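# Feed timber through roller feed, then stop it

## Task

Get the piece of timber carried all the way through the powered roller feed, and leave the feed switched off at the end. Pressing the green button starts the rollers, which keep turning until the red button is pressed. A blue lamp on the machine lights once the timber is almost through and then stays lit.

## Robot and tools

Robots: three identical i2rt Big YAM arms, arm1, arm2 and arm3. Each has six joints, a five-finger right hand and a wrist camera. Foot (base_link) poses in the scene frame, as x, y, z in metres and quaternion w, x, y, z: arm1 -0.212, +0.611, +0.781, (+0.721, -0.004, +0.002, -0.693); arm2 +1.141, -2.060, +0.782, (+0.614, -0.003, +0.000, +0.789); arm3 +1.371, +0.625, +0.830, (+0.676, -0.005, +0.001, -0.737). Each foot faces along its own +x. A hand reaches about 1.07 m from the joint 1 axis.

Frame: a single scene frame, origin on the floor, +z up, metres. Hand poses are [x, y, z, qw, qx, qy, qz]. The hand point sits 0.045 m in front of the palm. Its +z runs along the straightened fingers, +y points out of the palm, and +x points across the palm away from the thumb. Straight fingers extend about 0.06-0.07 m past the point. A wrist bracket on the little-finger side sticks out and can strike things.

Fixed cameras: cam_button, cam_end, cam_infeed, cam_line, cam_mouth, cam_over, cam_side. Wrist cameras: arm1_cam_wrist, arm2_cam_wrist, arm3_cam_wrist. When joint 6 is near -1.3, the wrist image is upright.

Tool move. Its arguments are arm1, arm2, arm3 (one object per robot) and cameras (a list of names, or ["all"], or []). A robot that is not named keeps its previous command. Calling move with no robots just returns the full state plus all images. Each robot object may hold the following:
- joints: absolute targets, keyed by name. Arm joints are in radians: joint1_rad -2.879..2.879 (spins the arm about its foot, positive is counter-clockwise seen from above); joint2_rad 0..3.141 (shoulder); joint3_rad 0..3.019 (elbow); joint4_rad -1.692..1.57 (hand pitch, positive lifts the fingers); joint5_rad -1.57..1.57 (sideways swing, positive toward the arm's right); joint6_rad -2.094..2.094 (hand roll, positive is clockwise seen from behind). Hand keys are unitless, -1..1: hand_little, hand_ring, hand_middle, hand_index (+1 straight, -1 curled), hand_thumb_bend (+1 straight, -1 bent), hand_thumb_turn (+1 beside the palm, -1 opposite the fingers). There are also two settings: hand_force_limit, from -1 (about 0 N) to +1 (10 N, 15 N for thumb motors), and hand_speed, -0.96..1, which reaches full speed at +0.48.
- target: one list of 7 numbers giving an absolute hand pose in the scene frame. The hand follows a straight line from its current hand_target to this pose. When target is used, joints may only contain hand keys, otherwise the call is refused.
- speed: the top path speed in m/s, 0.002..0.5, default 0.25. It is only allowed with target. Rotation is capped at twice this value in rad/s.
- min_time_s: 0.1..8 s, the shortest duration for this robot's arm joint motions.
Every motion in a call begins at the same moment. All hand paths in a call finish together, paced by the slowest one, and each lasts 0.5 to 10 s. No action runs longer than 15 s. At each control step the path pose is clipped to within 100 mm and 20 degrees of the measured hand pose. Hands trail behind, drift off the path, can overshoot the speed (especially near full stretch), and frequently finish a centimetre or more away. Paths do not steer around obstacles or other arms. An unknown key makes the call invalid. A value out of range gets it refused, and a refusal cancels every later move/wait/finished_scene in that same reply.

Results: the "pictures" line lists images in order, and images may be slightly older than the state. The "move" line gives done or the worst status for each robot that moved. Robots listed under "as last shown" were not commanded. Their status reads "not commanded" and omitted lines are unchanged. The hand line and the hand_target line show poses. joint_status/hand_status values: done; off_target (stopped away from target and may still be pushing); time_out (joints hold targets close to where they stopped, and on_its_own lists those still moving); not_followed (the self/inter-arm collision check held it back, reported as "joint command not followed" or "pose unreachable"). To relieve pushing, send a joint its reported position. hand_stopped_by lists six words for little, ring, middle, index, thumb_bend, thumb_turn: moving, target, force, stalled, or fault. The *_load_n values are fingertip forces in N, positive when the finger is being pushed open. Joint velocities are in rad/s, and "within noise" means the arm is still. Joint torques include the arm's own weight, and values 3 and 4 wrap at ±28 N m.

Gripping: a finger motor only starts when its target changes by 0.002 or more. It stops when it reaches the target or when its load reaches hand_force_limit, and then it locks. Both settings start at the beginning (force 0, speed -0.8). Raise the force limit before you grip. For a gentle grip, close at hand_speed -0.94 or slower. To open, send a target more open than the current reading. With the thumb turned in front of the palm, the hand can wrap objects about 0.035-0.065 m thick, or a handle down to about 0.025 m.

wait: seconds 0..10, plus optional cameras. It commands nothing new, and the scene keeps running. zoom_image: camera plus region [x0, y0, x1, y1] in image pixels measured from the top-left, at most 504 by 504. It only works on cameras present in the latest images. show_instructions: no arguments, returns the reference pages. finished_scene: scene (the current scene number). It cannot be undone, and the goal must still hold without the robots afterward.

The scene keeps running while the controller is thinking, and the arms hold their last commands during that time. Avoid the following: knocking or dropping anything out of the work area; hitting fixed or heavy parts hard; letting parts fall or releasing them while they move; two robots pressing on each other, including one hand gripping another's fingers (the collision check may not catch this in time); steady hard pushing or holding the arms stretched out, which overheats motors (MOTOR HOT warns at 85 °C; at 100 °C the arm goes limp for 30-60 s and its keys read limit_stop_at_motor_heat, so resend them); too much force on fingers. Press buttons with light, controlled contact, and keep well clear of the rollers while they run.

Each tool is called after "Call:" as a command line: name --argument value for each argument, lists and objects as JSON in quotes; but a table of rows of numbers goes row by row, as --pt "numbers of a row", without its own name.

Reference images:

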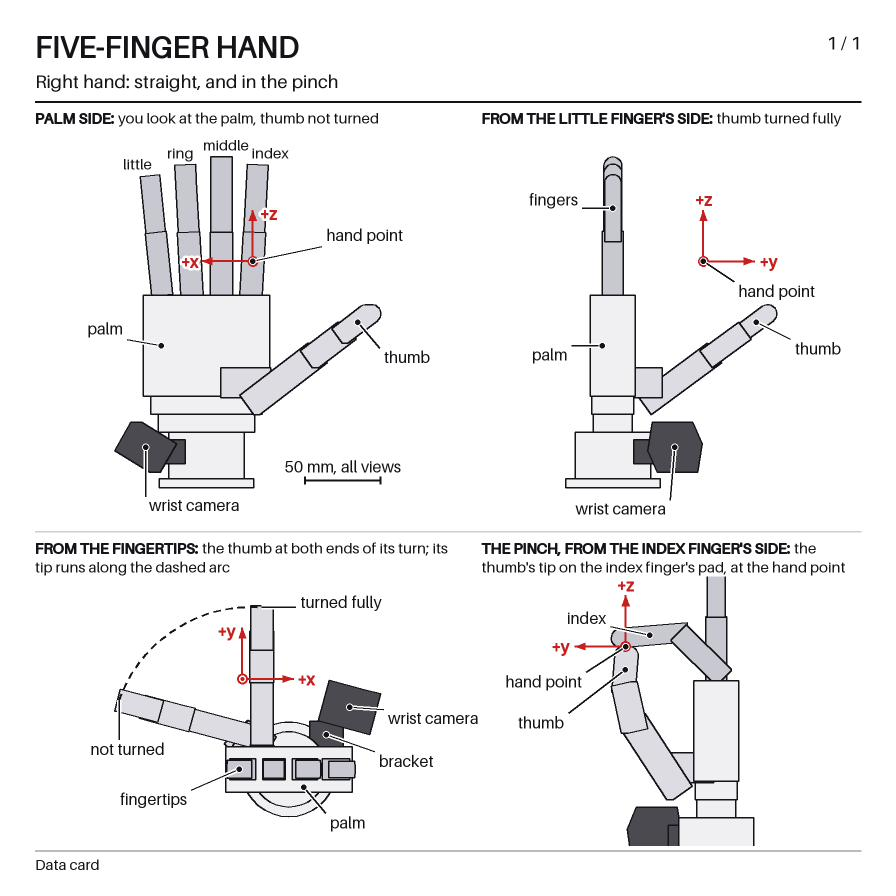

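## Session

Call:
move --cameras '["cam_infeed", "cam_button", "cam_over"]'

Call:
zoom_image --camera "cam_infeed" --region '[340, 140, 676, 392]'

Scene clock: 0.00 s.
Joint torques (N m): no reading
Heat: arm1: hottest joint3_rad 34 °C; arm2: hottest joint3_rad 33 °C; arm3: hottest joint2_rad 33 °C.
Joint velocities: within noise
arm1.joint_positions: joint1_rad=+0.733 joint2_rad=+0.637 joint3_rad=+1.440 joint4_rad=-1.477 joint5_rad=+0.150 joint6_rad=-0.920 hand_little=+1.000 hand_ring=+1.000 hand_middle=+1.000 hand_index=+1.000 hand_thumb_turn=+1.000 hand_thumb_bend=+1.000 hand_force_limit=+0.000 hand_speed=-0.800
arm1.joint_status: not commanded
arm1.hand_stopped_by: target,target,target,target,target,target
arm1.little_load_n: 0.0
arm1.ring_load_n: 0.0
arm1.middle_load_n: 0.0
arm1.index_load_n: 0.0
arm1.thumb_bend_load_n: 0.0
arm1.thumb_turn_load_n: 0.0
arm1.hand: x=-0.1172 y=+0.4364 z=+1.2552 quat_wxyz=(+0.102, +0.653, -0.619, +0.424) (m; scene frame)
arm1.hand_target: x=-0.1178 y=+0.4371 z=+1.2641 quat_wxyz=(+0.103, +0.649, -0.616, +0.435) (m; scene frame)
arm1.hand_status: not commanded
arm2.joint_positions: joint1_rad=-0.370 joint2_rad=+0.617 joint3_rad=+1.392 joint4_rad=-1.253 joint5_rad=+0.294 joint6_rad=-1.444 hand_little=+1.000 hand_ring=+1.000 hand_middle=+1.000 hand_index=+1.000 hand_thumb_turn=+1.000 hand_thumb_bend=+1.000 hand_force_limit=+0.000 hand_speed=-0.800
arm2.joint_status: not commanded
arm2.hand_stopped_by: target,target,target,target,target,target
arm2.little_load_n: 0.0
arm2.ring_load_n: 0.0
arm2.middle_load_n: 0.0
arm2.index_load_n: 0.0
arm2.thumb_bend_load_n: 0.0
arm2.thumb_turn_load_n: 0.0
arm2.hand: x=+1.2759 y=-1.8494 z=+1.3080 quat_wxyz=(-0.274, +0.713, +0.460, +0.451) (m; scene frame)
arm2.hand_target: x=+1.2757 y=-1.8510 z=+1.3204 quat_wxyz=(-0.284, +0.708, +0.454, +0.459) (m; scene frame)
arm2.hand_status: not commanded
arm3.joint_positions: joint1_rad=+0.035 joint2_rad=+0.598 joint3_rad=+1.340 joint4_rad=-1.587 joint5_rad=+0.093 joint6_rad=-0.890 hand_little=+1.000 hand_ring=+1.000 hand_middle=+1.000 hand_index=+1.000 hand_thumb_turn=+1.000 hand_thumb_bend=+1.000 hand_force_limit=+0.000 hand_speed=-0.800
arm3.joint_status: not commanded
arm3.hand_stopped_by: target,target,target,target,target,target
arm3.little_load_n: 0.0
arm3.ring_load_n: 0.0
arm3.middle_load_n: 0.0
arm3.index_load_n: 0.0
arm3.thumb_bend_load_n: 0.0
arm3.thumb_turn_load_n: 0.5
arm3.hand: x=+1.3199 y=+0.4718 z=+1.2498 quat_wxyz=(+0.204, +0.365, -0.858, +0.297) (m; scene frame)
arm3.hand_target: x=+1.3200 y=+0.4716 z=+1.2579 quat_wxyz=(+0.208, +0.363, -0.855, +0.306) (m; scene frame)
arm3.hand_status: not commanded
pictures: cam_button, cam_infeed, cam_over

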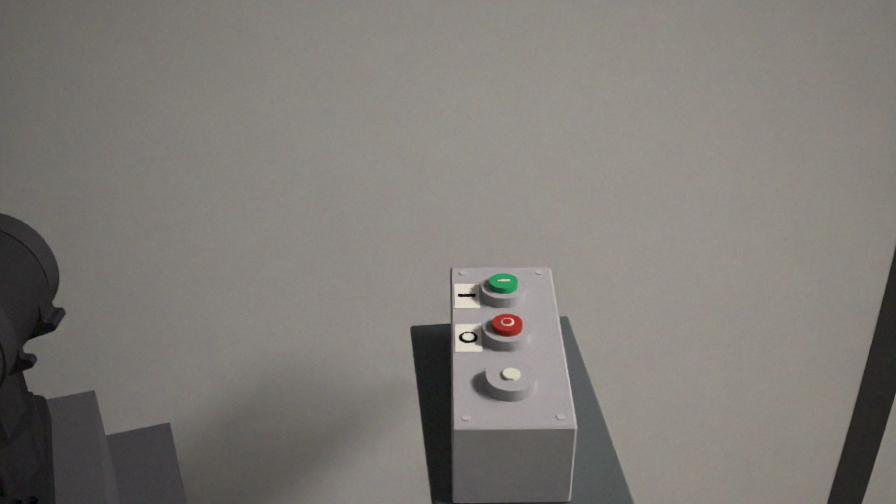

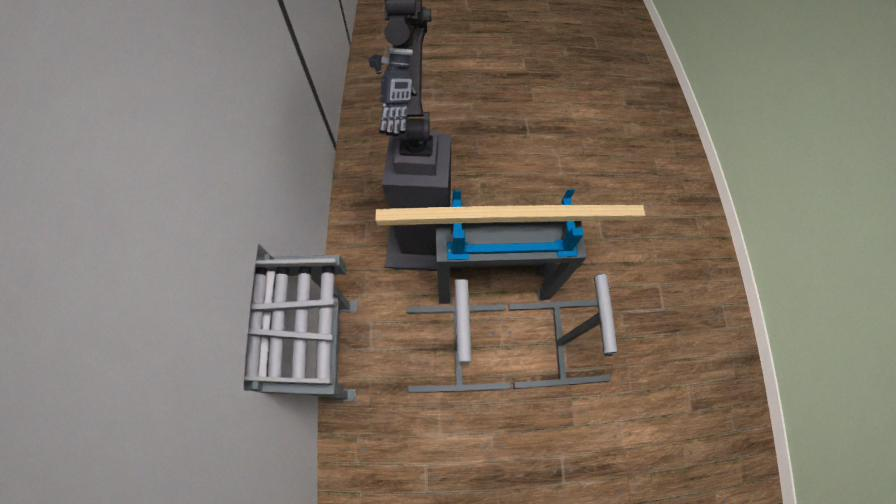

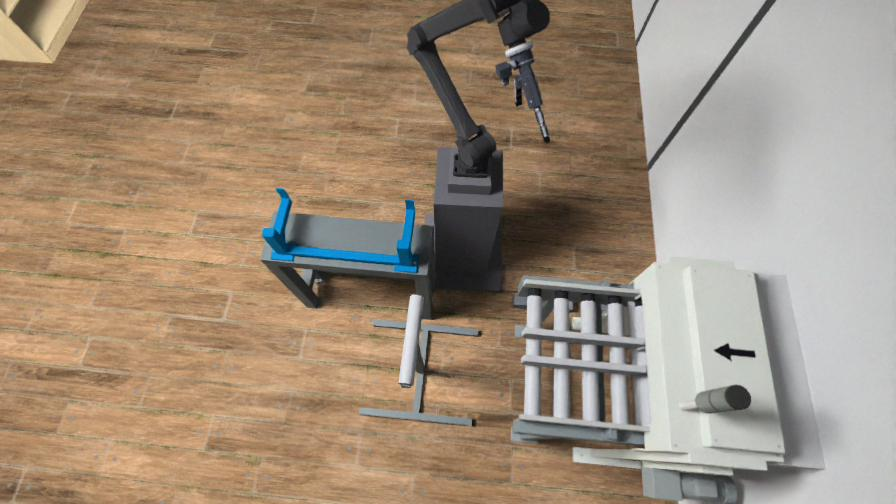

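Scaled by 1.500 from the camera's 896x504 image, which has a finer 1280x720 frame.

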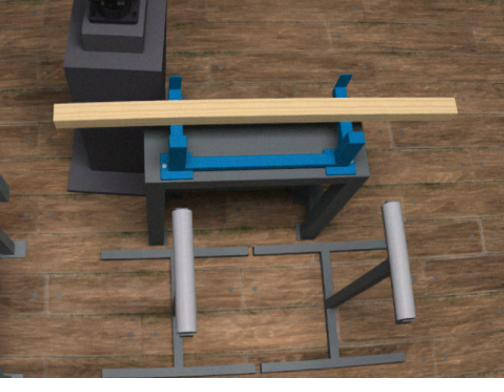

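Call:
move --arm3 '{"target": [1.68, 0.38, 1.05, 0, 0, 1, 0], "speed": 0.3, "joints": {"hand_thumb_turn": -1, "hand_speed": -0.3}}' --arm2 '{"target": [0.970, -1.747, 0.93, 0, 1, 0, 0], "speed": 0.3, "joints": {"hand_little": -1, "hand_ring": -1, "hand_middle": -1, "hand_speed": -0.3}}' --arm1 '{"target": [-0.115, 0.03, 0.95, 0, 0, 1, 0], "speed": 0.3, "joints": {"hand_thumb_turn": -1, "hand_speed": -0.3}}' --cameras '["arm3_cam_wrist", "cam_button"]'

Scene clock: 28.17 s.
Joint torques (N m): arm1=[-0.79 -20.19 15.64 -0.02 0.01 0.06] | arm2=[-0.97 -7.41 9.02 0.85 -0.18 0.09] | arm3=[-0.5 -8.53 9.78 0.46 -0.11 0.11]
Heat: arm1: hottest joint3_rad 39 °C; arm2: hottest joint3_rad 37 °C; arm3: hottest joint3_rad 35 °C.
move: arm1 off_target; arm2 done; arm3 off_target
Joint velocities: within noise
arm1.joint_positions: joint1_rad=+0.061 joint2_rad=+2.059 joint3_rad=+2.023 joint4_rad=-1.573 joint5_rad=-0.007 joint6_rad=+0.083 hand_little=+1.000 hand_ring=+1.000 hand_middle=+1.000 hand_index=+1.000 hand_thumb_turn=-1.000 hand_thumb_bend=+1.000 hand_force_limit=+0.000 hand_speed=-0.300
arm1.joint_status: all done
arm1.hand_stopped_by: target,target,target,target,target,target
arm1.little_load_n: 0.0
arm1.ring_load_n: 0.0
arm1.middle_load_n: 0.0
arm1.index_load_n: 0.0
arm1.thumb_bend_load_n: 0.0
arm1.thumb_turn_load_n: 0.0
arm1.hand: x=-0.1162 y=+0.0445 z=+0.9366 quat_wxyz=(+0.003, +0.009, -1.000, -0.017) (m; scene frame)
arm1.hand_target: x=-0.1152 y=+0.0309 z=+0.9501 quat_wxyz=(+0.000, +0.000, -1.000, +0.001) (m; scene frame)
arm1.hand_status: off_target (0.020 m and 2.2 deg from the pose sent, 0.508 m and 103.6 deg at the start)
arm2.joint_positions: joint1_rad=+0.118 joint2_rad=+1.414 joint3_rad=+1.142 joint4_rad=-1.322 joint5_rad=+0.002 joint6_rad=+0.348 hand_little=-1.000 hand_ring=-1.000 hand_middle=-1.000 hand_index=+1.000 hand_thumb_turn=+1.000 hand_thumb_bend=+1.000 hand_force_limit=+0.000 hand_speed=-0.300
arm2.joint_status: all done
arm2.hand_stopped_by: target,target,target,target,target,target
arm2.little_load_n: 0.0
arm2.ring_load_n: 0.0
arm2.middle_load_n: 0.0
arm2.index_load_n: 0.0
arm2.thumb_bend_load_n: -0.5
arm2.thumb_turn_load_n: 0.0
arm2.hand: x=+0.9714 y=-1.7551 z=+0.9259 quat_wxyz=(+0.013, +1.000, +0.010, +0.007) (m; scene frame)
arm2.hand_target: x=+0.9701 y=-1.7471 z=+0.9300 quat_wxyz=(+0.000, +1.000, +0.000, +0.000) (m; scene frame)
arm2.hand_status: done (0.009 m and 2.0 deg from the pose sent, 0.497 m and 89.0 deg at the start)
arm3.joint_positions: joint1_rad=+0.813 joint2_rad=+1.407 joint3_rad=+1.303 joint4_rad=-1.512 joint5_rad=-0.009 joint6_rad=+0.723 hand_little=+1.000 hand_ring=+1.000 hand_middle=+1.000 hand_index=+1.000 hand_thumb_turn=-1.000 hand_thumb_bend=+1.000 hand_force_limit=+0.000 hand_speed=-0.300
arm3.joint_status: all done
arm3.hand_stopped_by: target,target,target,target,target,target
arm3.little_load_n: 0.0
arm3.ring_load_n: 0.0
arm3.middle_load_n: 0.0
arm3.index_load_n: 0.0
arm3.thumb_bend_load_n: 0.0
arm3.thumb_turn_load_n: 0.0
arm3.hand: x=+1.6659 y=+0.3917 z=+1.0385 quat_wxyz=(+0.015, +0.001, -1.000, -0.017) (m; scene frame)
arm3.hand_target: x=+1.6795 y=+0.3805 z=+1.0502 quat_wxyz=(+0.000, +0.000, -1.000, +0.000) (m; scene frame)
arm3.hand_status: off_target (0.022 m and 2.6 deg from the pose sent, 0.422 m and 61.7 deg at the start)
pictures: arm3_cam_wrist, cam_button
camera_calibration:
arm3_cam_wrist: T_world_to_cam=[[-0.228878, 0.972682, 0.0387879, -0.0359152], [0.868663, 0.186093, 0.459124, -1.98978], [0.439364, 0.138777, -0.887525, 0.250674], [0, 0, 0, 1]] pos_world=[1.61009, 0.37043, 1.13743]

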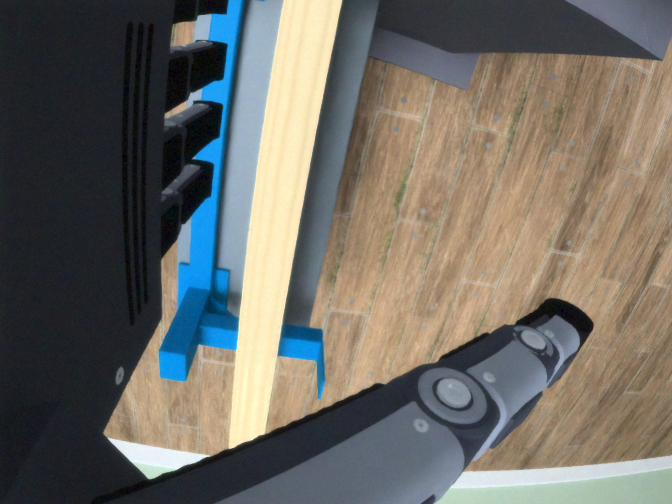

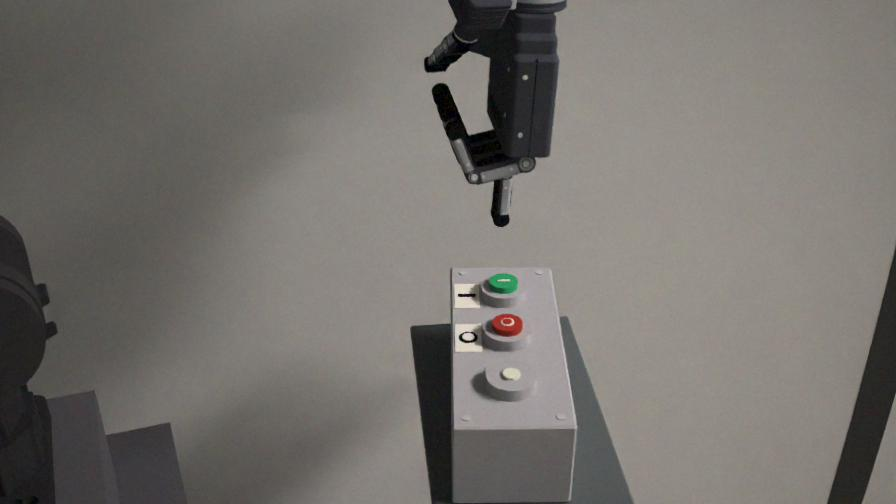

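Call:
move --arm3 '{"target": [1.745, 0.376, 0.83, 0, -0.01, 1, 0], "speed": 0.25}' --arm2 '{"target": [0.970, -1.745, 0.886, 0, 1, 0, 0], "speed": 0.15}' --cameras '[]'

Call:
wait --seconds 0.1 --cameras '["arm3_cam_wrist", "cam_button"]'

Scene clock: 46.07 s.
Joint torques (N m): arm1=[-0.73 -20.25 15.61 -0.06 0.01 0.05] | arm2=[-1.03 -6.77 8.46 0.88 -0.18 0.08] | arm3=[-0.79 -11.99 5.41 0.58 -0.09 0.12]
Heat: arm1: hottest joint3_rad 46 °C; arm2: hottest joint3_rad 37 °C; arm3: hottest joint3_rad 39 °C.
move: arm2 done; arm3 done
Joint velocities: within noise
arm1: as last shown
arm1.joint_positions: joint1_rad=+0.061 joint2_rad=+2.059 joint3_rad=+2.023 joint4_rad=-1.573 joint5_rad=-0.007 joint6_rad=+0.084 hand_little=+1.000 hand_ring=+1.000 hand_middle=+1.000 hand_index=+1.000 hand_thumb_turn=-1.000 hand_thumb_bend=+1.000 hand_force_limit=+0.000 hand_speed=-0.300
arm1.hand: x=-0.1161 y=+0.0445 z=+0.9366 quat_wxyz=(+0.003, +0.009, -1.000, -0.017) (m; scene frame)
arm2.joint_positions: joint1_rad=+0.117 joint2_rad=+1.446 joint3_rad=+1.068 joint4_rad=-1.202 joint5_rad=+0.002 joint6_rad=+0.349 hand_little=-1.000 hand_ring=-1.000 hand_middle=-1.000 hand_index=+1.000 hand_thumb_turn=+1.000 hand_thumb_bend=+1.000 hand_force_limit=+0.000 hand_speed=-0.300
arm2.joint_status: not commanded
arm2.hand_stopped_by: target,target,target,target,target,target
arm2.little_load_n: 0.0
arm2.ring_load_n: 0.0
arm2.middle_load_n: 0.0
arm2.index_load_n: 0.0
arm2.thumb_bend_load_n: 0.0
arm2.thumb_turn_load_n: 0.0
arm2.hand: x=+0.9707 y=-1.7520 z=+0.8864 quat_wxyz=(+0.006, +1.000, +0.009, +0.004) (m; scene frame)
arm2.hand_target: x=+0.9700 y=-1.7450 z=+0.8860 quat_wxyz=(+0.000, +1.000, +0.000, +0.000) (m; scene frame)
arm2.hand_status: done (0.007 m and 1.3 deg from the pose sent, 0.041 m and 1.9 deg at the start)
arm3.joint_positions: joint1_rad=+0.919 joint2_rad=+1.734 joint3_rad=+1.117 joint4_rad=-0.958 joint5_rad=-0.009 joint6_rad=+0.807 hand_little=+1.000 hand_ring=+1.000 hand_middle=+1.000 hand_index=+1.000 hand_thumb_turn=-1.000 hand_thumb_bend=+1.000 hand_force_limit=+0.000 hand_speed=-0.300
arm3.joint_status: not commanded
arm3.hand_stopped_by: target,target,target,target,target,target
arm3.little_load_n: 0.0
arm3.ring_load_n: 0.0
arm3.middle_load_n: 0.0
arm3.index_load_n: 0.0
arm3.thumb_bend_load_n: 0.0
arm3.thumb_turn_load_n: 0.0
arm3.hand: x=+1.7412 y=+0.3769 z=+0.8327 quat_wxyz=(+0.003, +0.012, -1.000, -0.002) (m; scene frame)
arm3.hand_target: x=+1.7450 y=+0.3759 z=+0.8301 quat_wxyz=(+0.000, +0.010, -1.000, +0.000) (m; scene frame)
arm3.hand_status: done (0.005 m and 0.5 deg from the pose sent, 0.224 m and 2.8 deg at the start)
pictures: none
No camera images: "cameras" was empty.

Scene clock: 46.17 s.
Joint torques (N m): arm1=[-0.85 -20.37 15.66 -0.1 0.03 0.06] | arm2=[-1.03 -6.77 8.46 0.88 -0.17 0.08] | arm3=[-0.91 -11.99 5.35 0.55 -0.11 0.11]
Heat: arm1: hottest joint3_rad 46 °C; arm2: hottest joint3_rad 37 °C; arm3: hottest joint3_rad 39 °C.
Joint velocities: within noise
arm1.joint_positions: joint1_rad=+0.061 joint2_rad=+2.059 joint3_rad=+2.023 joint4_rad=-1.573 joint5_rad=-0.007 joint6_rad=+0.084 hand_little=+1.000 hand_ring=+1.000 hand_middle=+1.000 hand_index=+1.000 hand_thumb_turn=-1.000 hand_thumb_bend=+1.000 hand_force_limit=+0.000 hand_speed=-0.300
arm1.joint_status: not commanded
arm1.hand_stopped_by: target,target,target,target,target,target
arm1.little_load_n: 0.0
arm1.ring_load_n: 0.0
arm1.middle_load_n: 0.0
arm1.index_load_n: 0.0
arm1.thumb_bend_load_n: 0.0
arm1.thumb_turn_load_n: 0.0
arm1.hand: x=-0.1161 y=+0.0445 z=+0.9366 quat_wxyz=(+0.003, +0.009, -1.000, -0.017) (m; scene frame)
arm1.hand_target: x=-0.1152 y=+0.0309 z=+0.9501 quat_wxyz=(+0.000, +0.000, -1.000, +0.001) (m; scene frame)
arm1.hand_status: not commanded
arm2.joint_positions: joint1_rad=+0.117 joint2_rad=+1.446 joint3_rad=+1.068 joint4_rad=-1.202 joint5_rad=+0.002 joint6_rad=+0.349 hand_little=-1.000 hand_ring=-1.000 hand_middle=-1.000 hand_index=+1.000 hand_thumb_turn=+1.000 hand_thumb_bend=+1.000 hand_force_limit=+0.000 hand_speed=-0.300
arm2.joint_status: not commanded
arm2.hand_stopped_by: target,target,target,target,target,target
arm2.little_load_n: 0.0
arm2.ring_load_n: 0.0
arm2.middle_load_n: 0.0
arm2.index_load_n: 0.0
arm2.thumb_bend_load_n: 0.0
arm2.thumb_turn_load_n: 0.0
arm2.hand: x=+0.9707 y=-1.7520 z=+0.8864 quat_wxyz=(+0.006, +1.000, +0.009, +0.004) (m; scene frame)
arm2.hand_target: x=+0.9700 y=-1.7450 z=+0.8860 quat_wxyz=(+0.000, +1.000, +0.000, +0.000) (m; scene frame)
arm2.hand_status: done (0.007 m and 1.3 deg from the pose sent, 0.041 m and 1.9 deg at the start)
arm3.joint_positions: joint1_rad=+0.919 joint2_rad=+1.734 joint3_rad=+1.117 joint4_rad=-0.958 joint5_rad=-0.009 joint6_rad=+0.807 hand_little=+1.000 hand_ring=+1.000 hand_middle=+1.000 hand_index=+1.000 hand_thumb_turn=-1.000 hand_thumb_bend=+1.000 hand_force_limit=+0.000 hand_speed=-0.300
arm3.joint_status: not commanded
arm3.hand_stopped_by: target,target,target,target,target,target
arm3.little_load_n: 0.0
arm3.ring_load_n: 0.0
arm3.middle_load_n: 0.0
arm3.index_load_n: 0.0
arm3.thumb_bend_load_n: 0.0
arm3.thumb_turn_load_n: 0.0
arm3.hand: x=+1.7412 y=+0.3769 z=+0.8327 quat_wxyz=(+0.003, +0.012, -1.000, -0.002) (m; scene frame)
arm3.hand_target: x=+1.7450 y=+0.3759 z=+0.8301 quat_wxyz=(+0.000, +0.010, -1.000, +0.000) (m; scene frame)
arm3.hand_status: done (0.005 m and 0.5 deg from the pose sent, 0.224 m and 2.8 deg at the start)
wait: 0.10 s; no rest
pictures: arm3_cam_wrist, cam_button
camera_calibration:
arm3_cam_wrist: T_world_to_cam=[[-0.251282, 0.967902, 0.00483655, 0.0728916], [0.852201, 0.218869, 0.475236, -1.95499], [0.458923, 0.12354, -0.879845, 0.00237331], [0, 0, 0, 1]] pos_world=[1.68327, 0.357042, 0.930815]

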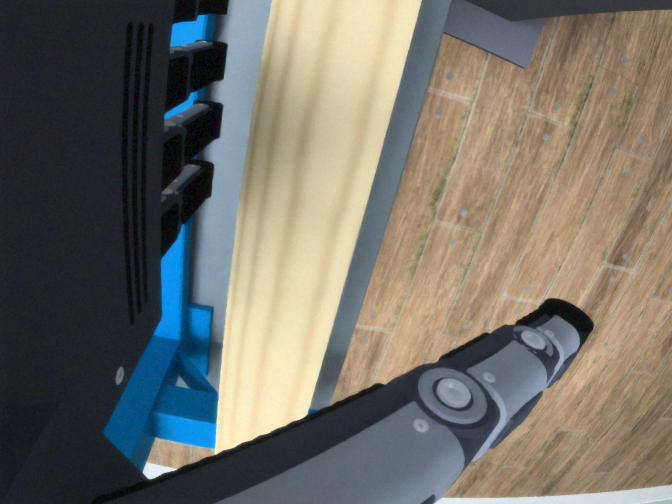

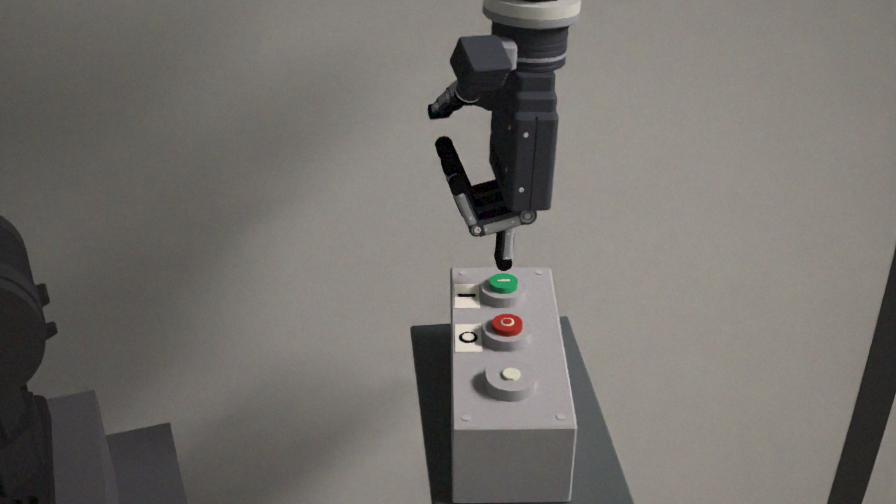

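Call:
move --arm3 '{"target": [1.745, 0.374, 0.728, 0, -0.01, 1, 0], "speed": 0.1, "joints": {"hand_little": -0.28, "hand_ring": -0.28, "hand_middle": -0.28, "hand_index": -0.28, "hand_speed": -0.5}}'

Scene clock: 53.83 s.
Joint torques (N m): arm1=[-0.79 -20.19 15.6 -0.16 0.03 0.06] | arm2=[-1.03 -6.71 8.47 0.88 -0.18 0.08] | arm3=[0.44 -7.88 2.63 1.44 -0.17 0.17]
Heat: arm1: hottest joint3_rad 48 °C; arm2: hottest joint3_rad 37 °C; arm3: hottest joint3_rad 38 °C.
move: arm3 off_target
Joint velocities: within noise
arm1, arm2: as last shown
arm3.joint_positions: joint1_rad=+0.901 joint2_rad=+1.851 joint3_rad=+1.081 joint4_rad=-0.732 joint5_rad=-0.006 joint6_rad=+0.798 hand_little=-0.280 hand_ring=-0.280 hand_middle=-0.186 hand_index=-0.280 hand_thumb_turn=-1.000 hand_thumb_bend=+1.001 hand_force_limit=+0.000 hand_speed=-0.500
arm3.joint_status: hand_middle off_target (ended at -0.186, target -0.280); the others done
arm3.hand_stopped_by: target,target,force,target,target,target
arm3.little_load_n: 0.0
arm3.ring_load_n: 0.0
arm3.middle_load_n: 1.5
arm3.index_load_n: 0.0
arm3.thumb_bend_load_n: 2.0
arm3.thumb_turn_load_n: 0.0
arm3.hand: x=+1.7528 y=+0.3531 z=+0.7695 quat_wxyz=(-0.023, +0.008, -0.999, +0.024) (m; scene frame)
arm3.hand_target: x=+1.7424 y=+0.3750 z=+0.7317 quat_wxyz=(+0.000, +0.010, -1.000, +0.000) (m; scene frame)
arm3.hand_status: off_target (0.047 m and 3.9 deg from the pose sent, 0.105 m and 0.5 deg at the start)
pictures: none

Call:
move --arm3 '{"target": [1.745, 0.366, 0.86, 0, -0.01, 1, 0], "speed": 0.15}'

Call:
move --arm3 '{"joints": {"hand_little": 1, "hand_ring": 1, "hand_middle": 1, "hand_index": 1, "hand_speed": 0.2}}' --cameras '["arm3_cam_wrist", "cam_infeed"]'

Call:
zoom_image --camera "cam_infeed" --region '[340, 140, 676, 392]'

Scene clock: 64.20 s.
Joint torques (N m): arm1=[-0.67 -20.07 15.57 -0.03 0.02 0.05] | arm2=[-1.03 -6.77 8.46 0.87 -0.18 0.08] | arm3=[-0.91 -12.75 7.76 -0.32 -0.16 -0.03]
Heat: arm1: hottest joint3_rad 51 °C; arm2: hottest joint3_rad 37 °C; arm3: hottest joint3_rad 37 °C.
move: arm3 off_target
Joint velocities: within noise
arm1, arm2: as last shown
arm2.thumb_bend_load_n: -0.5
arm3.joint_positions: joint1_rad=+0.901 joint2_rad=+1.717 joint3_rad=+1.138 joint4_rad=-1.016 joint5_rad=-0.007 joint6_rad=+0.808 hand_little=-0.280 hand_ring=-0.280 hand_middle=-0.187 hand_index=-0.280 hand_thumb_turn=-1.000 hand_thumb_bend=+1.000 hand_force_limit=+0.000 hand_speed=-0.500
arm3.joint_status: not commanded
arm3.hand_stopped_by: target,target,force,target,target,target
arm3.little_load_n: 0.0
arm3.ring_load_n: 0.0
arm3.middle_load_n: 0.0
arm3.index_load_n: 0.0
arm3.thumb_bend_load_n: 0.0
arm3.thumb_turn_load_n: 0.0
arm3.hand: x=+1.7343 y=+0.3726 z=+0.8474 quat_wxyz=(+0.010, +0.003, -1.000, -0.009) (m; scene frame)
arm3.hand_target: x=+1.7447 y=+0.3662 z=+0.8600 quat_wxyz=(+0.000, +0.010, -1.000, +0.000) (m; scene frame)
arm3.hand_status: off_target (0.018 m and 1.8 deg from the pose sent, 0.092 m and 3.8 deg at the start)
pictures: none

Scene clock: 65.07 s.
Joint torques (N m): arm1=[-0.97 -20.07 15.66 -0.14 0.02 0.04] | arm2=[-1.03 -6.77 8.44 0.87 -0.18 0.08] | arm3=[-0.91 -12.92 7.66 -0.32 -0.14 -0.04]
Heat: arm1: hottest joint3_rad 51 °C; arm2: hottest joint3_rad 37 °C; arm3: hottest joint3_rad 37 °C.
move: arm3 done
Joint velocities: within noise
arm1, arm2: as last shown
arm2.thumb_bend_load_n: 0.0
arm3.joint_positions: joint1_rad=+0.901 joint2_rad=+1.717 joint3_rad=+1.138 joint4_rad=-1.018 joint5_rad=-0.008 joint6_rad=+0.807 hand_little=+1.000 hand_ring=+1.000 hand_middle=+1.000 hand_index=+1.000 hand_thumb_turn=-1.000 hand_thumb_bend=+1.000 hand_force_limit=+0.000 hand_speed=+0.200
arm3.joint_status: all done
arm3.hand_stopped_by: target,target,target,target,target,target
arm3.little_load_n: 0.0
arm3.ring_load_n: 0.0
arm3.middle_load_n: 0.0
arm3.index_load_n: 0.0
arm3.thumb_bend_load_n: 0.0
arm3.thumb_turn_load_n: 0.0
arm3.hand: x=+1.7340 y=+0.3729 z=+0.8474 quat_wxyz=(+0.011, +0.004, -1.000, -0.009) (m; scene frame)
arm3.hand_target: x=+1.7447 y=+0.3661 z=+0.8600 quat_wxyz=(+0.000, +0.010, -1.000, +0.000) (m; scene frame)
arm3.hand_status: not commanded
pictures: arm3_cam_wrist, cam_infeed
camera_calibration:
arm3_cam_wrist: T_world_to_cam=[[-0.23386, 0.972015, 0.0222536, 0.0282471], [0.863698, 0.197181, 0.463838, -1.95722], [0.446469, 0.127694, -0.885641, 0.0440604], [0, 0, 0, 1]] pos_world=[1.67738, 0.352843, 0.946225]

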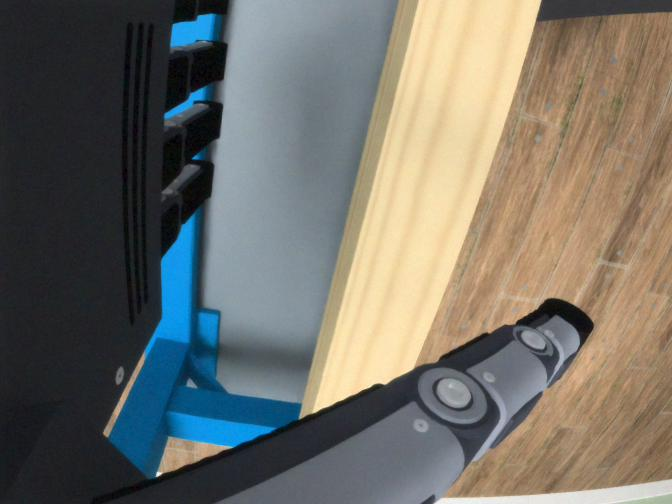

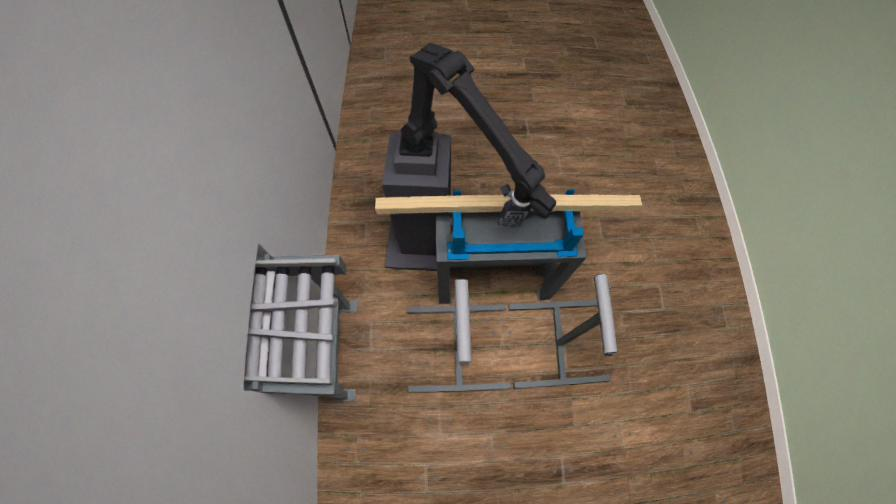

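Scaled by 1.500 from the camera's 896x504 image, which has a finer 1280x720 frame.

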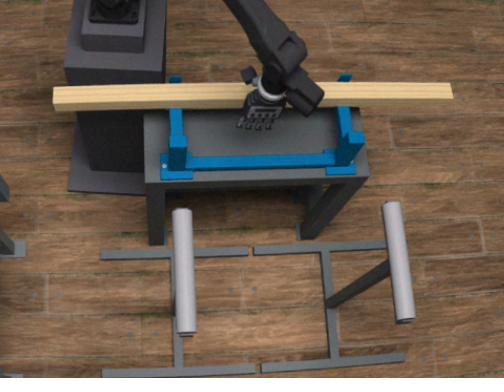

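Call:
move --arm3 '{"target": [1.75, 0.430, 0.83, 0, -0.01, 1, 0], "speed": 0.2}'

Call:
wait --seconds 0.1 --cameras '["arm3_cam_wrist"]'

Scene clock: 82.73 s.
Joint torques (N m): arm1=[-0.62 -20.13 15.54 -0.05 0.01 0.08] | arm2=[-1.03 -6.77 8.46 0.88 -0.18 0.08] | arm3=[-1.61 -12.92 5.01 0.53 -0.12 0.13]
Heat: arm1: hottest joint3_rad 54 °C; arm2: hottest joint3_rad 37 °C; arm3: hottest joint3_rad 38 °C.
move: arm3 done
Joint velocities: within noise
arm1, arm2: as last shown
arm2.little_load_n: 0.5
arm3.joint_positions: joint1_rad=+1.028 joint2_rad=+1.692 joint3_rad=+1.026 joint4_rad=-0.932 joint5_rad=-0.008 joint6_rad=+0.907 hand_little=+1.000 hand_ring=+1.000 hand_middle=+1.000 hand_index=+1.000 hand_thumb_turn=-1.000 hand_thumb_bend=+1.000 hand_force_limit=+0.000 hand_speed=+0.200
arm3.joint_status: not commanded
arm3.hand_stopped_by: target,target,target,target,target,target
arm3.little_load_n: 0.0
arm3.ring_load_n: 0.0
arm3.middle_load_n: 0.0
arm3.index_load_n: 0.0
arm3.thumb_bend_load_n: 0.0
arm3.thumb_turn_load_n: 0.0
arm3.hand: x=+1.7458 y=+0.4349 z=+0.8229 quat_wxyz=(+0.012, +0.017, -1.000, -0.009) (m; scene frame)
arm3.hand_target: x=+1.7499 y=+0.4300 z=+0.8300 quat_wxyz=(+0.000, +0.010, -1.000, +0.000) (m; scene frame)
arm3.hand_status: done (0.010 m and 1.9 deg from the pose sent, 0.062 m and 1.8 deg at the start)
pictures: none

Scene clock: 82.83 s.
Joint torques (N m): arm1=[-0.85 -20.07 15.6 -0.05 0 0.06] | arm2=[-1.03 -6.77 8.46 0.87 -0.18 0.08] | arm3=[-1.61 -13.1 4.94 0.49 -0.12 0.11]
Heat: arm1: hottest joint3_rad 54 °C; arm2: hottest joint3_rad 37 °C; arm3: hottest joint3_rad 38 °C.
Joint velocities: within noise
arm1.joint_positions: joint1_rad=+0.061 joint2_rad=+2.059 joint3_rad=+2.023 joint4_rad=-1.573 joint5_rad=-0.007 joint6_rad=+0.084 hand_little=+1.000 hand_ring=+1.000 hand_middle=+1.000 hand_index=+1.000 hand_thumb_turn=-1.000 hand_thumb_bend=+1.000 hand_force_limit=+0.000 hand_speed=-0.300
arm1.joint_status: not commanded
arm1.hand_stopped_by: target,target,target,target,target,target
arm1.little_load_n: 0.0
arm1.ring_load_n: 0.0
arm1.middle_load_n: 0.5
arm1.index_load_n: 0.0
arm1.thumb_bend_load_n: 0.0
arm1.thumb_turn_load_n: 0.0
arm1.hand: x=-0.1161 y=+0.0445 z=+0.9366 quat_wxyz=(+0.003, +0.009, -1.000, -0.017) (m; scene frame)
arm1.hand_target: x=-0.1152 y=+0.0309 z=+0.9501 quat_wxyz=(+0.000, +0.000, -1.000, +0.001) (m; scene frame)
arm1.hand_status: not commanded
arm2.joint_positions: joint1_rad=+0.117 joint2_rad=+1.446 joint3_rad=+1.068 joint4_rad=-1.202 joint5_rad=+0.002 joint6_rad=+0.349 hand_little=-1.000 hand_ring=-1.000 hand_middle=-1.000 hand_index=+1.000 hand_thumb_turn=+1.000 hand_thumb_bend=+1.000 hand_force_limit=+0.000 hand_speed=-0.300
arm2.joint_status: not commanded
arm2.hand_stopped_by: target,target,target,target,target,target
arm2.little_load_n: 0.0
arm2.ring_load_n: 0.0
arm2.middle_load_n: 0.0
arm2.index_load_n: 0.0
arm2.thumb_bend_load_n: 0.0
arm2.thumb_turn_load_n: 0.0
arm2.hand: x=+0.9707 y=-1.7520 z=+0.8864 quat_wxyz=(+0.006, +1.000, +0.009, +0.004) (m; scene frame)
arm2.hand_target: x=+0.9700 y=-1.7450 z=+0.8860 quat_wxyz=(+0.000, +1.000, +0.000, +0.000) (m; scene frame)
arm2.hand_status: not commanded
arm3.joint_positions: joint1_rad=+1.028 joint2_rad=+1.692 joint3_rad=+1.026 joint4_rad=-0.932 joint5_rad=-0.008 joint6_rad=+0.908 hand_little=+1.000 hand_ring=+1.000 hand_middle=+1.000 hand_index=+1.000 hand_thumb_turn=-1.000 hand_thumb_bend=+1.000 hand_force_limit=+0.000 hand_speed=+0.200
arm3.joint_status: not commanded
arm3.hand_stopped_by: target,target,target,target,target,target
arm3.little_load_n: 0.0
arm3.ring_load_n: 0.0
arm3.middle_load_n: 0.0
arm3.index_load_n: 0.0
arm3.thumb_bend_load_n: -0.5
arm3.thumb_turn_load_n: 0.0
arm3.hand: x=+1.7459 y=+0.4348 z=+0.8229 quat_wxyz=(+0.012, +0.016, -1.000, -0.009) (m; scene frame)
arm3.hand_target: x=+1.7499 y=+0.4300 z=+0.8300 quat_wxyz=(+0.000, +0.010, -1.000, +0.000) (m; scene frame)
arm3.hand_status: done (0.010 m and 1.9 deg from the pose sent, 0.062 m and 1.8 deg at the start)
wait: 0.10 s; no rest
pictures: arm3_cam_wrist
camera_calibration:
arm3_cam_wrist: T_world_to_cam=[[-0.259, 0.965623, 0.0221419, 0.0182129], [0.859701, 0.220019, 0.460984, -1.96891], [0.440265, 0.13843, -0.887132, 0.0165666], [0, 0, 0, 1]] pos_world=[1.6901, 0.413318, 0.921929]

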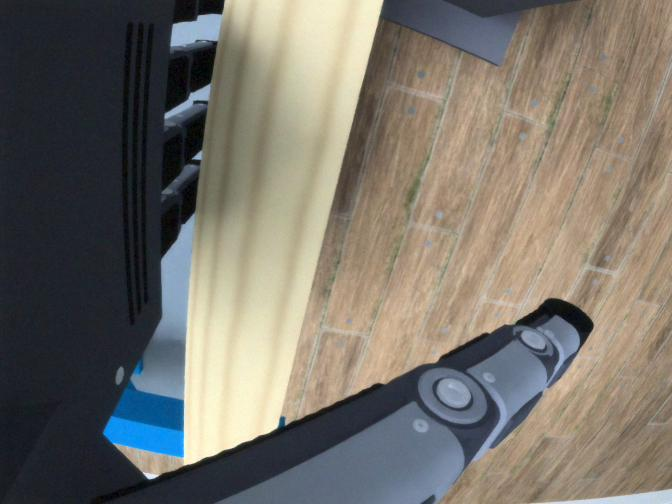

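Call:
move --arm3 '{"target": [1.75, 0.414, 0.825, 0, -0.01, 1, 0], "speed": 0.15}'

Call:
wait --seconds 0.1 --cameras '["arm3_cam_wrist"]'

Scene clock: 90.97 s.
Joint torques (N m): arm1=[-0.79 -20.25 15.61 -0.12 0.03 0.05] | arm2=[-0.97 -6.77 8.46 0.88 -0.18 0.08] | arm3=[-1.55 -10.87 6.72 0.57 -0.11 -0.02]
Heat: arm1: hottest joint3_rad 56 °C; arm2: hottest joint3_rad 37 °C; arm3: hottest joint3_rad 38 °C.
move: arm3 off_target
Joint velocities: within noise
arm1, arm2: as last shown
arm1.middle_load_n: 0.0
arm3.joint_positions: joint1_rad=+0.998 joint2_rad=+1.692 joint3_rad=+1.026 joint4_rad=-0.927 joint5_rad=-0.008 joint6_rad=+0.897 hand_little=+1.000 hand_ring=+1.000 hand_middle=+1.000 hand_index=+1.000 hand_thumb_turn=-1.000 hand_thumb_bend=+1.000 hand_force_limit=+0.000 hand_speed=+0.200
arm3.joint_status: not commanded
arm3.hand_stopped_by: target,target,target,target,target,target
arm3.little_load_n: 0.0
arm3.ring_load_n: 0.0
arm3.middle_load_n: 0.0
arm3.index_load_n: 0.0
arm3.thumb_bend_load_n: 0.0
arm3.thumb_turn_load_n: 0.0
arm3.hand: x=+1.7404 y=+0.4231 z=+0.8229 quat_wxyz=(+0.010, +0.007, -1.000, -0.007) (m; scene frame)
arm3.hand_target: x=+1.7498 y=+0.4141 z=+0.8252 quat_wxyz=(+0.000, +0.010, -1.000, +0.000) (m; scene frame)
arm3.hand_status: off_target (0.013 m and 1.5 deg from the pose sent, 0.021 m and 1.9 deg at the start)
pictures: none

Scene clock: 91.07 s.
Joint torques (N m): arm1=[-0.73 -20.13 15.56 -0.05 0.02 0.05] | arm2=[-1.03 -6.77 8.46 0.88 -0.18 0.08] | arm3=[-1.38 -10.7 6.74 0.55 -0.12 -0.06]
Heat: arm1: hottest joint3_rad 56 °C; arm2: hottest joint3_rad 37 °C; arm3: hottest joint3_rad 38 °C.
Joint velocities: within noise
arm1.joint_positions: joint1_rad=+0.061 joint2_rad=+2.059 joint3_rad=+2.023 joint4_rad=-1.573 joint5_rad=-0.007 joint6_rad=+0.084 hand_little=+1.000 hand_ring=+1.000 hand_middle=+1.000 hand_index=+1.000 hand_thumb_turn=-1.000 hand_thumb_bend=+1.000 hand_force_limit=+0.000 hand_speed=-0.300
arm1.joint_status: not commanded
arm1.hand_stopped_by: target,target,target,target,target,target
arm1.little_load_n: 0.0
arm1.ring_load_n: 0.0
arm1.middle_load_n: 0.0
arm1.index_load_n: 0.0
arm1.thumb_bend_load_n: 0.0
arm1.thumb_turn_load_n: 0.0
arm1.hand: x=-0.1161 y=+0.0445 z=+0.9366 quat_wxyz=(+0.003, +0.009, -1.000, -0.017) (m; scene frame)
arm1.hand_target: x=-0.1152 y=+0.0309 z=+0.9501 quat_wxyz=(+0.000, +0.000, -1.000, +0.001) (m; scene frame)
arm1.hand_status: not commanded
arm2.joint_positions: joint1_rad=+0.117 joint2_rad=+1.446 joint3_rad=+1.068 joint4_rad=-1.202 joint5_rad=+0.002 joint6_rad=+0.349 hand_little=-1.000 hand_ring=-1.000 hand_middle=-1.000 hand_index=+1.000 hand_thumb_turn=+1.000 hand_thumb_bend=+1.000 hand_force_limit=+0.000 hand_speed=-0.300
arm2.joint_status: not commanded
arm2.hand_stopped_by: target,target,target,target,target,target
arm2.little_load_n: 0.0
arm2.ring_load_n: 0.0
arm2.middle_load_n: 0.5
arm2.index_load_n: 0.0
arm2.thumb_bend_load_n: 0.0
arm2.thumb_turn_load_n: 0.0
arm2.hand: x=+0.9707 y=-1.7520 z=+0.8864 quat_wxyz=(+0.006, +1.000, +0.009, +0.004) (m; scene frame)
arm2.hand_target: x=+0.9700 y=-1.7450 z=+0.8860 quat_wxyz=(+0.000, +1.000, +0.000, +0.000) (m; scene frame)
arm2.hand_status: not commanded
arm3.joint_positions: joint1_rad=+0.998 joint2_rad=+1.692 joint3_rad=+1.026 joint4_rad=-0.927 joint5_rad=-0.008 joint6_rad=+0.896 hand_little=+1.000 hand_ring=+1.000 hand_middle=+1.000 hand_index=+1.000 hand_thumb_turn=-1.000 hand_thumb_bend=+1.000 hand_force_limit=+0.000 hand_speed=+0.200
arm3.joint_status: not commanded
arm3.hand_stopped_by: target,target,target,target,target,target
arm3.little_load_n: 0.0
arm3.ring_load_n: -0.5
arm3.middle_load_n: 0.0
arm3.index_load_n: 0.0
arm3.thumb_bend_load_n: -0.5
arm3.thumb_turn_load_n: 0.0
arm3.hand: x=+1.7404 y=+0.4231 z=+0.8229 quat_wxyz=(+0.010, +0.007, -1.000, -0.007) (m; scene frame)
arm3.hand_target: x=+1.7498 y=+0.4141 z=+0.8252 quat_wxyz=(+0.000, +0.010, -1.000, +0.000) (m; scene frame)
arm3.hand_status: off_target (0.013 m and 1.5 deg from the pose sent, 0.021 m and 1.9 deg at the start)
wait: 0.10 s; no rest
pictures: arm3_cam_wrist
camera_calibration:
arm3_cam_wrist: T_world_to_cam=[[-0.240982, 0.970364, 0.0179518, -0.00178426], [0.861583, 0.205379, 0.464214, -1.96135], [0.446769, 0.127334, -0.885541, 0.012656], [0, 0, 0, 1]] pos_world=[1.68378, 0.402941, 0.921726]

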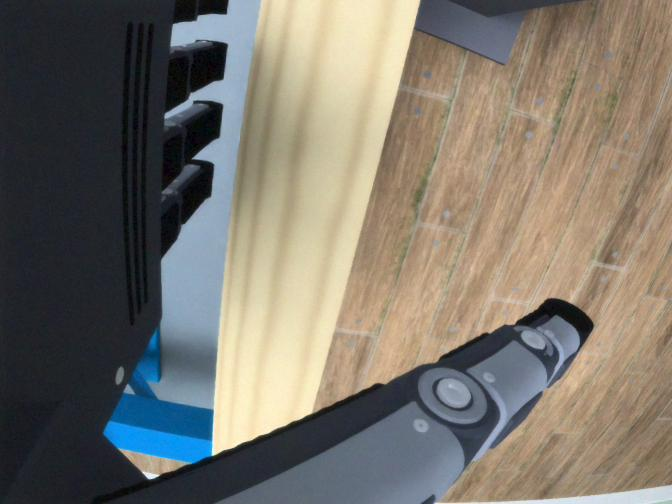

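Call:
move --arm3 '{"target": [1.75, 0.418, 0.725, 0, -0.01, 1, 0], "speed": 0.1, "joints": {"hand_speed": -0.5}}'

Call:
wait --seconds 0.1 --cameras '["arm3_cam_wrist"]'

Scene clock: 98.13 s.
Joint torques (N m): arm1=[-0.79 -20.07 15.58 -0.1 0.01 0.06] | arm2=[-1.03 -6.77 8.46 0.87 -0.18 0.08] | arm3=[-1.2 -9.23 3.79 1.26 0.31 0.04]
Heat: arm1: hottest joint3_rad 57 °C; arm2: hottest joint3_rad 37 °C; arm3: hottest joint3_rad 38 °C.
move: arm3 off_target
Joint velocities: within noise
arm1, arm2: as last shown
arm2.middle_load_n: 0.0
arm3.joint_positions: joint1_rad=+1.003 joint2_rad=+1.851 joint3_rad=+0.984 joint4_rad=-0.683 joint5_rad=-0.019 joint6_rad=+0.895 hand_little=+1.000 hand_ring=+1.000 hand_middle=+1.000 hand_index=+1.000 hand_thumb_turn=-1.000 hand_thumb_bend=+1.000 hand_force_limit=+0.000 hand_speed=-0.500
arm3.joint_status: all done
arm3.hand_stopped_by: target,target,target,target,target,target
arm3.little_load_n: 0.0
arm3.ring_load_n: 0.0
arm3.middle_load_n: 0.0
arm3.index_load_n: 0.0
arm3.thumb_bend_load_n: 0.5
arm3.thumb_turn_load_n: -0.5
arm3.hand: x=+1.7539 y=+0.4172 z=+0.7452 quat_wxyz=(-0.010, +0.010, -1.000, +0.001) (m; scene frame)
arm3.hand_target: x=+1.7493 y=+0.4184 z=+0.7259 quat_wxyz=(+0.000, +0.010, -1.000, +0.000) (m; scene frame)
arm3.hand_status: off_target (0.021 m and 1.2 deg from the pose sent, 0.099 m and 1.5 deg at the start)
pictures: none

Scene clock: 98.23 s.
Joint torques (N m): arm1=[-0.73 -20.31 15.51 -0.12 0.02 0.06] | arm2=[-1.03 -6.77 8.46 0.88 -0.18 0.08] | arm3=[-1.14 -9.23 3.81 1.26 0.31 0.05]
Heat: arm1: hottest joint3_rad 57 °C; arm2: hottest joint3_rad 37 °C; arm3: hottest joint3_rad 38 °C.
Joint velocities: within noise
arm1.joint_positions: joint1_rad=+0.061 joint2_rad=+2.059 joint3_rad=+2.023 joint4_rad=-1.573 joint5_rad=-0.007 joint6_rad=+0.084 hand_little=+1.000 hand_ring=+1.000 hand_middle=+1.000 hand_index=+1.000 hand_thumb_turn=-1.000 hand_thumb_bend=+1.000 hand_force_limit=+0.000 hand_speed=-0.300
arm1.joint_status: not commanded
arm1.hand_stopped_by: target,target,target,target,target,target
arm1.little_load_n: 0.0
arm1.ring_load_n: 0.0
arm1.middle_load_n: 0.0
arm1.index_load_n: 0.0
arm1.thumb_bend_load_n: 0.0
arm1.thumb_turn_load_n: 0.0
arm1.hand: x=-0.1161 y=+0.0445 z=+0.9366 quat_wxyz=(+0.003, +0.009, -1.000, -0.017) (m; scene frame)
arm1.hand_target: x=-0.1152 y=+0.0309 z=+0.9501 quat_wxyz=(+0.000, +0.000, -1.000, +0.001) (m; scene frame)
arm1.hand_status: not commanded
arm2.joint_positions: joint1_rad=+0.117 joint2_rad=+1.446 joint3_rad=+1.068 joint4_rad=-1.202 joint5_rad=+0.002 joint6_rad=+0.349 hand_little=-1.000 hand_ring=-1.000 hand_middle=-1.000 hand_index=+1.000 hand_thumb_turn=+1.000 hand_thumb_bend=+1.000 hand_force_limit=+0.000 hand_speed=-0.300
arm2.joint_status: not commanded
arm2.hand_stopped_by: target,target,target,target,target,target
arm2.little_load_n: 0.0
arm2.ring_load_n: 0.0
arm2.middle_load_n: 0.0
arm2.index_load_n: 0.0
arm2.thumb_bend_load_n: 0.0
arm2.thumb_turn_load_n: 0.0
arm2.hand: x=+0.9707 y=-1.7520 z=+0.8864 quat_wxyz=(+0.006, +1.000, +0.009, +0.004) (m; scene frame)
arm2.hand_target: x=+0.9700 y=-1.7450 z=+0.8860 quat_wxyz=(+0.000, +1.000, +0.000, +0.000) (m; scene frame)
arm2.hand_status: not commanded
arm3.joint_positions: joint1_rad=+1.003 joint2_rad=+1.851 joint3_rad=+0.984 joint4_rad=-0.683 joint5_rad=-0.019 joint6_rad=+0.895 hand_little=+1.000 hand_ring=+1.000 hand_middle=+1.000 hand_index=+1.000 hand_thumb_turn=-1.000 hand_thumb_bend=+1.000 hand_force_limit=+0.000 hand_speed=-0.500
arm3.joint_status: all done
arm3.hand_stopped_by: target,target,target,target,target,target
arm3.little_load_n: 0.0
arm3.ring_load_n: 0.0
arm3.middle_load_n: 0.0
arm3.index_load_n: 0.0
arm3.thumb_bend_load_n: 0.5
arm3.thumb_turn_load_n: -0.5
arm3.hand: x=+1.7539 y=+0.4172 z=+0.7452 quat_wxyz=(-0.010, +0.010, -1.000, +0.001) (m; scene frame)
arm3.hand_target: x=+1.7493 y=+0.4184 z=+0.7259 quat_wxyz=(+0.000, +0.010, -1.000, +0.000) (m; scene frame)
arm3.hand_status: off_target (0.021 m and 1.2 deg from the pose sent, 0.099 m and 1.5 deg at the start)
wait: 0.10 s; no rest
pictures: arm3_cam_wrist
camera_calibration:
arm3_cam_wrist: T_world_to_cam=[[-0.247427, 0.968871, -0.00827998, 0.040019], [0.840794, 0.21895, 0.495103, -1.92792], [0.481504, 0.11554, -0.868795, -0.129904], [0, 0, 0, 1]] pos_world=[1.69344, 0.398354, 0.841991]

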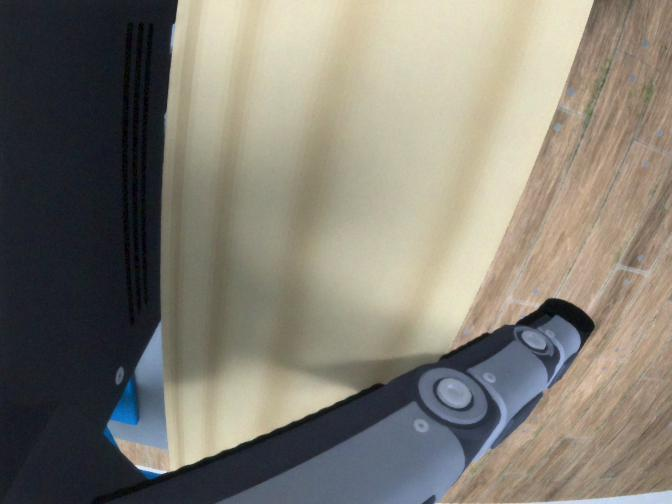

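Call:
move --arm3 '{"target": [1.75, 0.415, 0.706, 0, -0.01, 1, 0], "speed": 0.06, "joints": {"hand_speed": -0.5}}'

Call:
move --arm3 '{"joints": {"hand_little": -0.28, "hand_ring": -0.28, "hand_middle": -0.28, "hand_index": -0.28}}'

Scene clock: 103.77 s.
Joint torques (N m): arm1=[-0.85 -20.01 15.56 -0.09 0.01 0.04] | arm2=[-1.03 -6.77 8.46 0.87 -0.18 0.08] | arm3=[-1.67 -7.06 3.69 2.25 0.88 0.18]
Heat: arm1: hottest joint3_rad 57 °C; arm2: hottest joint3_rad 37 °C; arm3: hottest joint3_rad 37 °C.
move: arm3 off_target
Joint velocities: within noise
arm1, arm2: as last shown
arm3.joint_positions: joint1_rad=+1.004 joint2_rad=+1.858 joint3_rad=+0.983 joint4_rad=-0.668 joint5_rad=-0.033 joint6_rad=+0.876 hand_little=+1.000 hand_ring=+1.000 hand_middle=+1.000 hand_index=+1.000 hand_thumb_turn=-1.000 hand_thumb_bend=+1.000 hand_force_limit=+0.000 hand_speed=-0.500
arm3.joint_status: all done
arm3.hand_stopped_by: target,target,target,target,target,target
arm3.little_load_n: 0.0
arm3.ring_load_n: 0.0
arm3.middle_load_n: 0.0
arm3.index_load_n: 0.0
arm3.thumb_bend_load_n: 1.0
arm3.thumb_turn_load_n: -1.5
arm3.hand: x=+1.7562 y=+0.4191 z=+0.7432 quat_wxyz=(-0.018, +0.020, -1.000, -0.002) (m; scene frame)
arm3.hand_target: x=+1.7478 y=+0.4166 z=+0.7090 quat_wxyz=(+0.000, +0.010, -1.000, +0.000) (m; scene frame)
arm3.hand_status: off_target (0.038 m and 2.4 deg from the pose sent, 0.040 m and 1.2 deg at the start)
pictures: none

Scene clock: 105.17 s.
Joint torques (N m): arm1=[-0.62 -20.25 15.49 -0.13 0.01 0.04] | arm2=[-1.03 -6.77 8.46 0.87 -0.18 0.08] | arm3=[-1.49 -6.77 3.64 2.18 0.85 0.19]
Heat: arm1: hottest joint3_rad 57 °C; arm2: hottest joint3_rad 37 °C; arm3: hottest joint3_rad 37 °C.
move: arm3 done
Joint velocities: within noise
arm1, arm2: as last shown
arm3.joint_positions: joint1_rad=+1.004 joint2_rad=+1.858 joint3_rad=+0.983 joint4_rad=-0.667 joint5_rad=-0.034 joint6_rad=+0.874 hand_little=-0.280 hand_ring=-0.280 hand_middle=-0.280 hand_index=-0.280 hand_thumb_turn=-1.000 hand_thumb_bend=+1.000 hand_force_limit=+0.000 hand_speed=-0.500
arm3.joint_status: all done
arm3.hand_stopped_by: target,target,target,target,target,target
arm3.little_load_n: 0.0
arm3.ring_load_n: 0.0
arm3.middle_load_n: 0.0
arm3.index_load_n: 0.0
arm3.thumb_bend_load_n: 1.0
arm3.thumb_turn_load_n: -1.5
arm3.hand: x=+1.7563 y=+0.4191 z=+0.7432 quat_wxyz=(-0.018, +0.021, -1.000, -0.002) (m; scene frame)
arm3.hand_target: x=+1.7478 y=+0.4166 z=+0.7090 quat_wxyz=(+0.000, +0.010, -1.000, +0.000) (m; scene frame)
arm3.hand_status: not commanded
pictures: none


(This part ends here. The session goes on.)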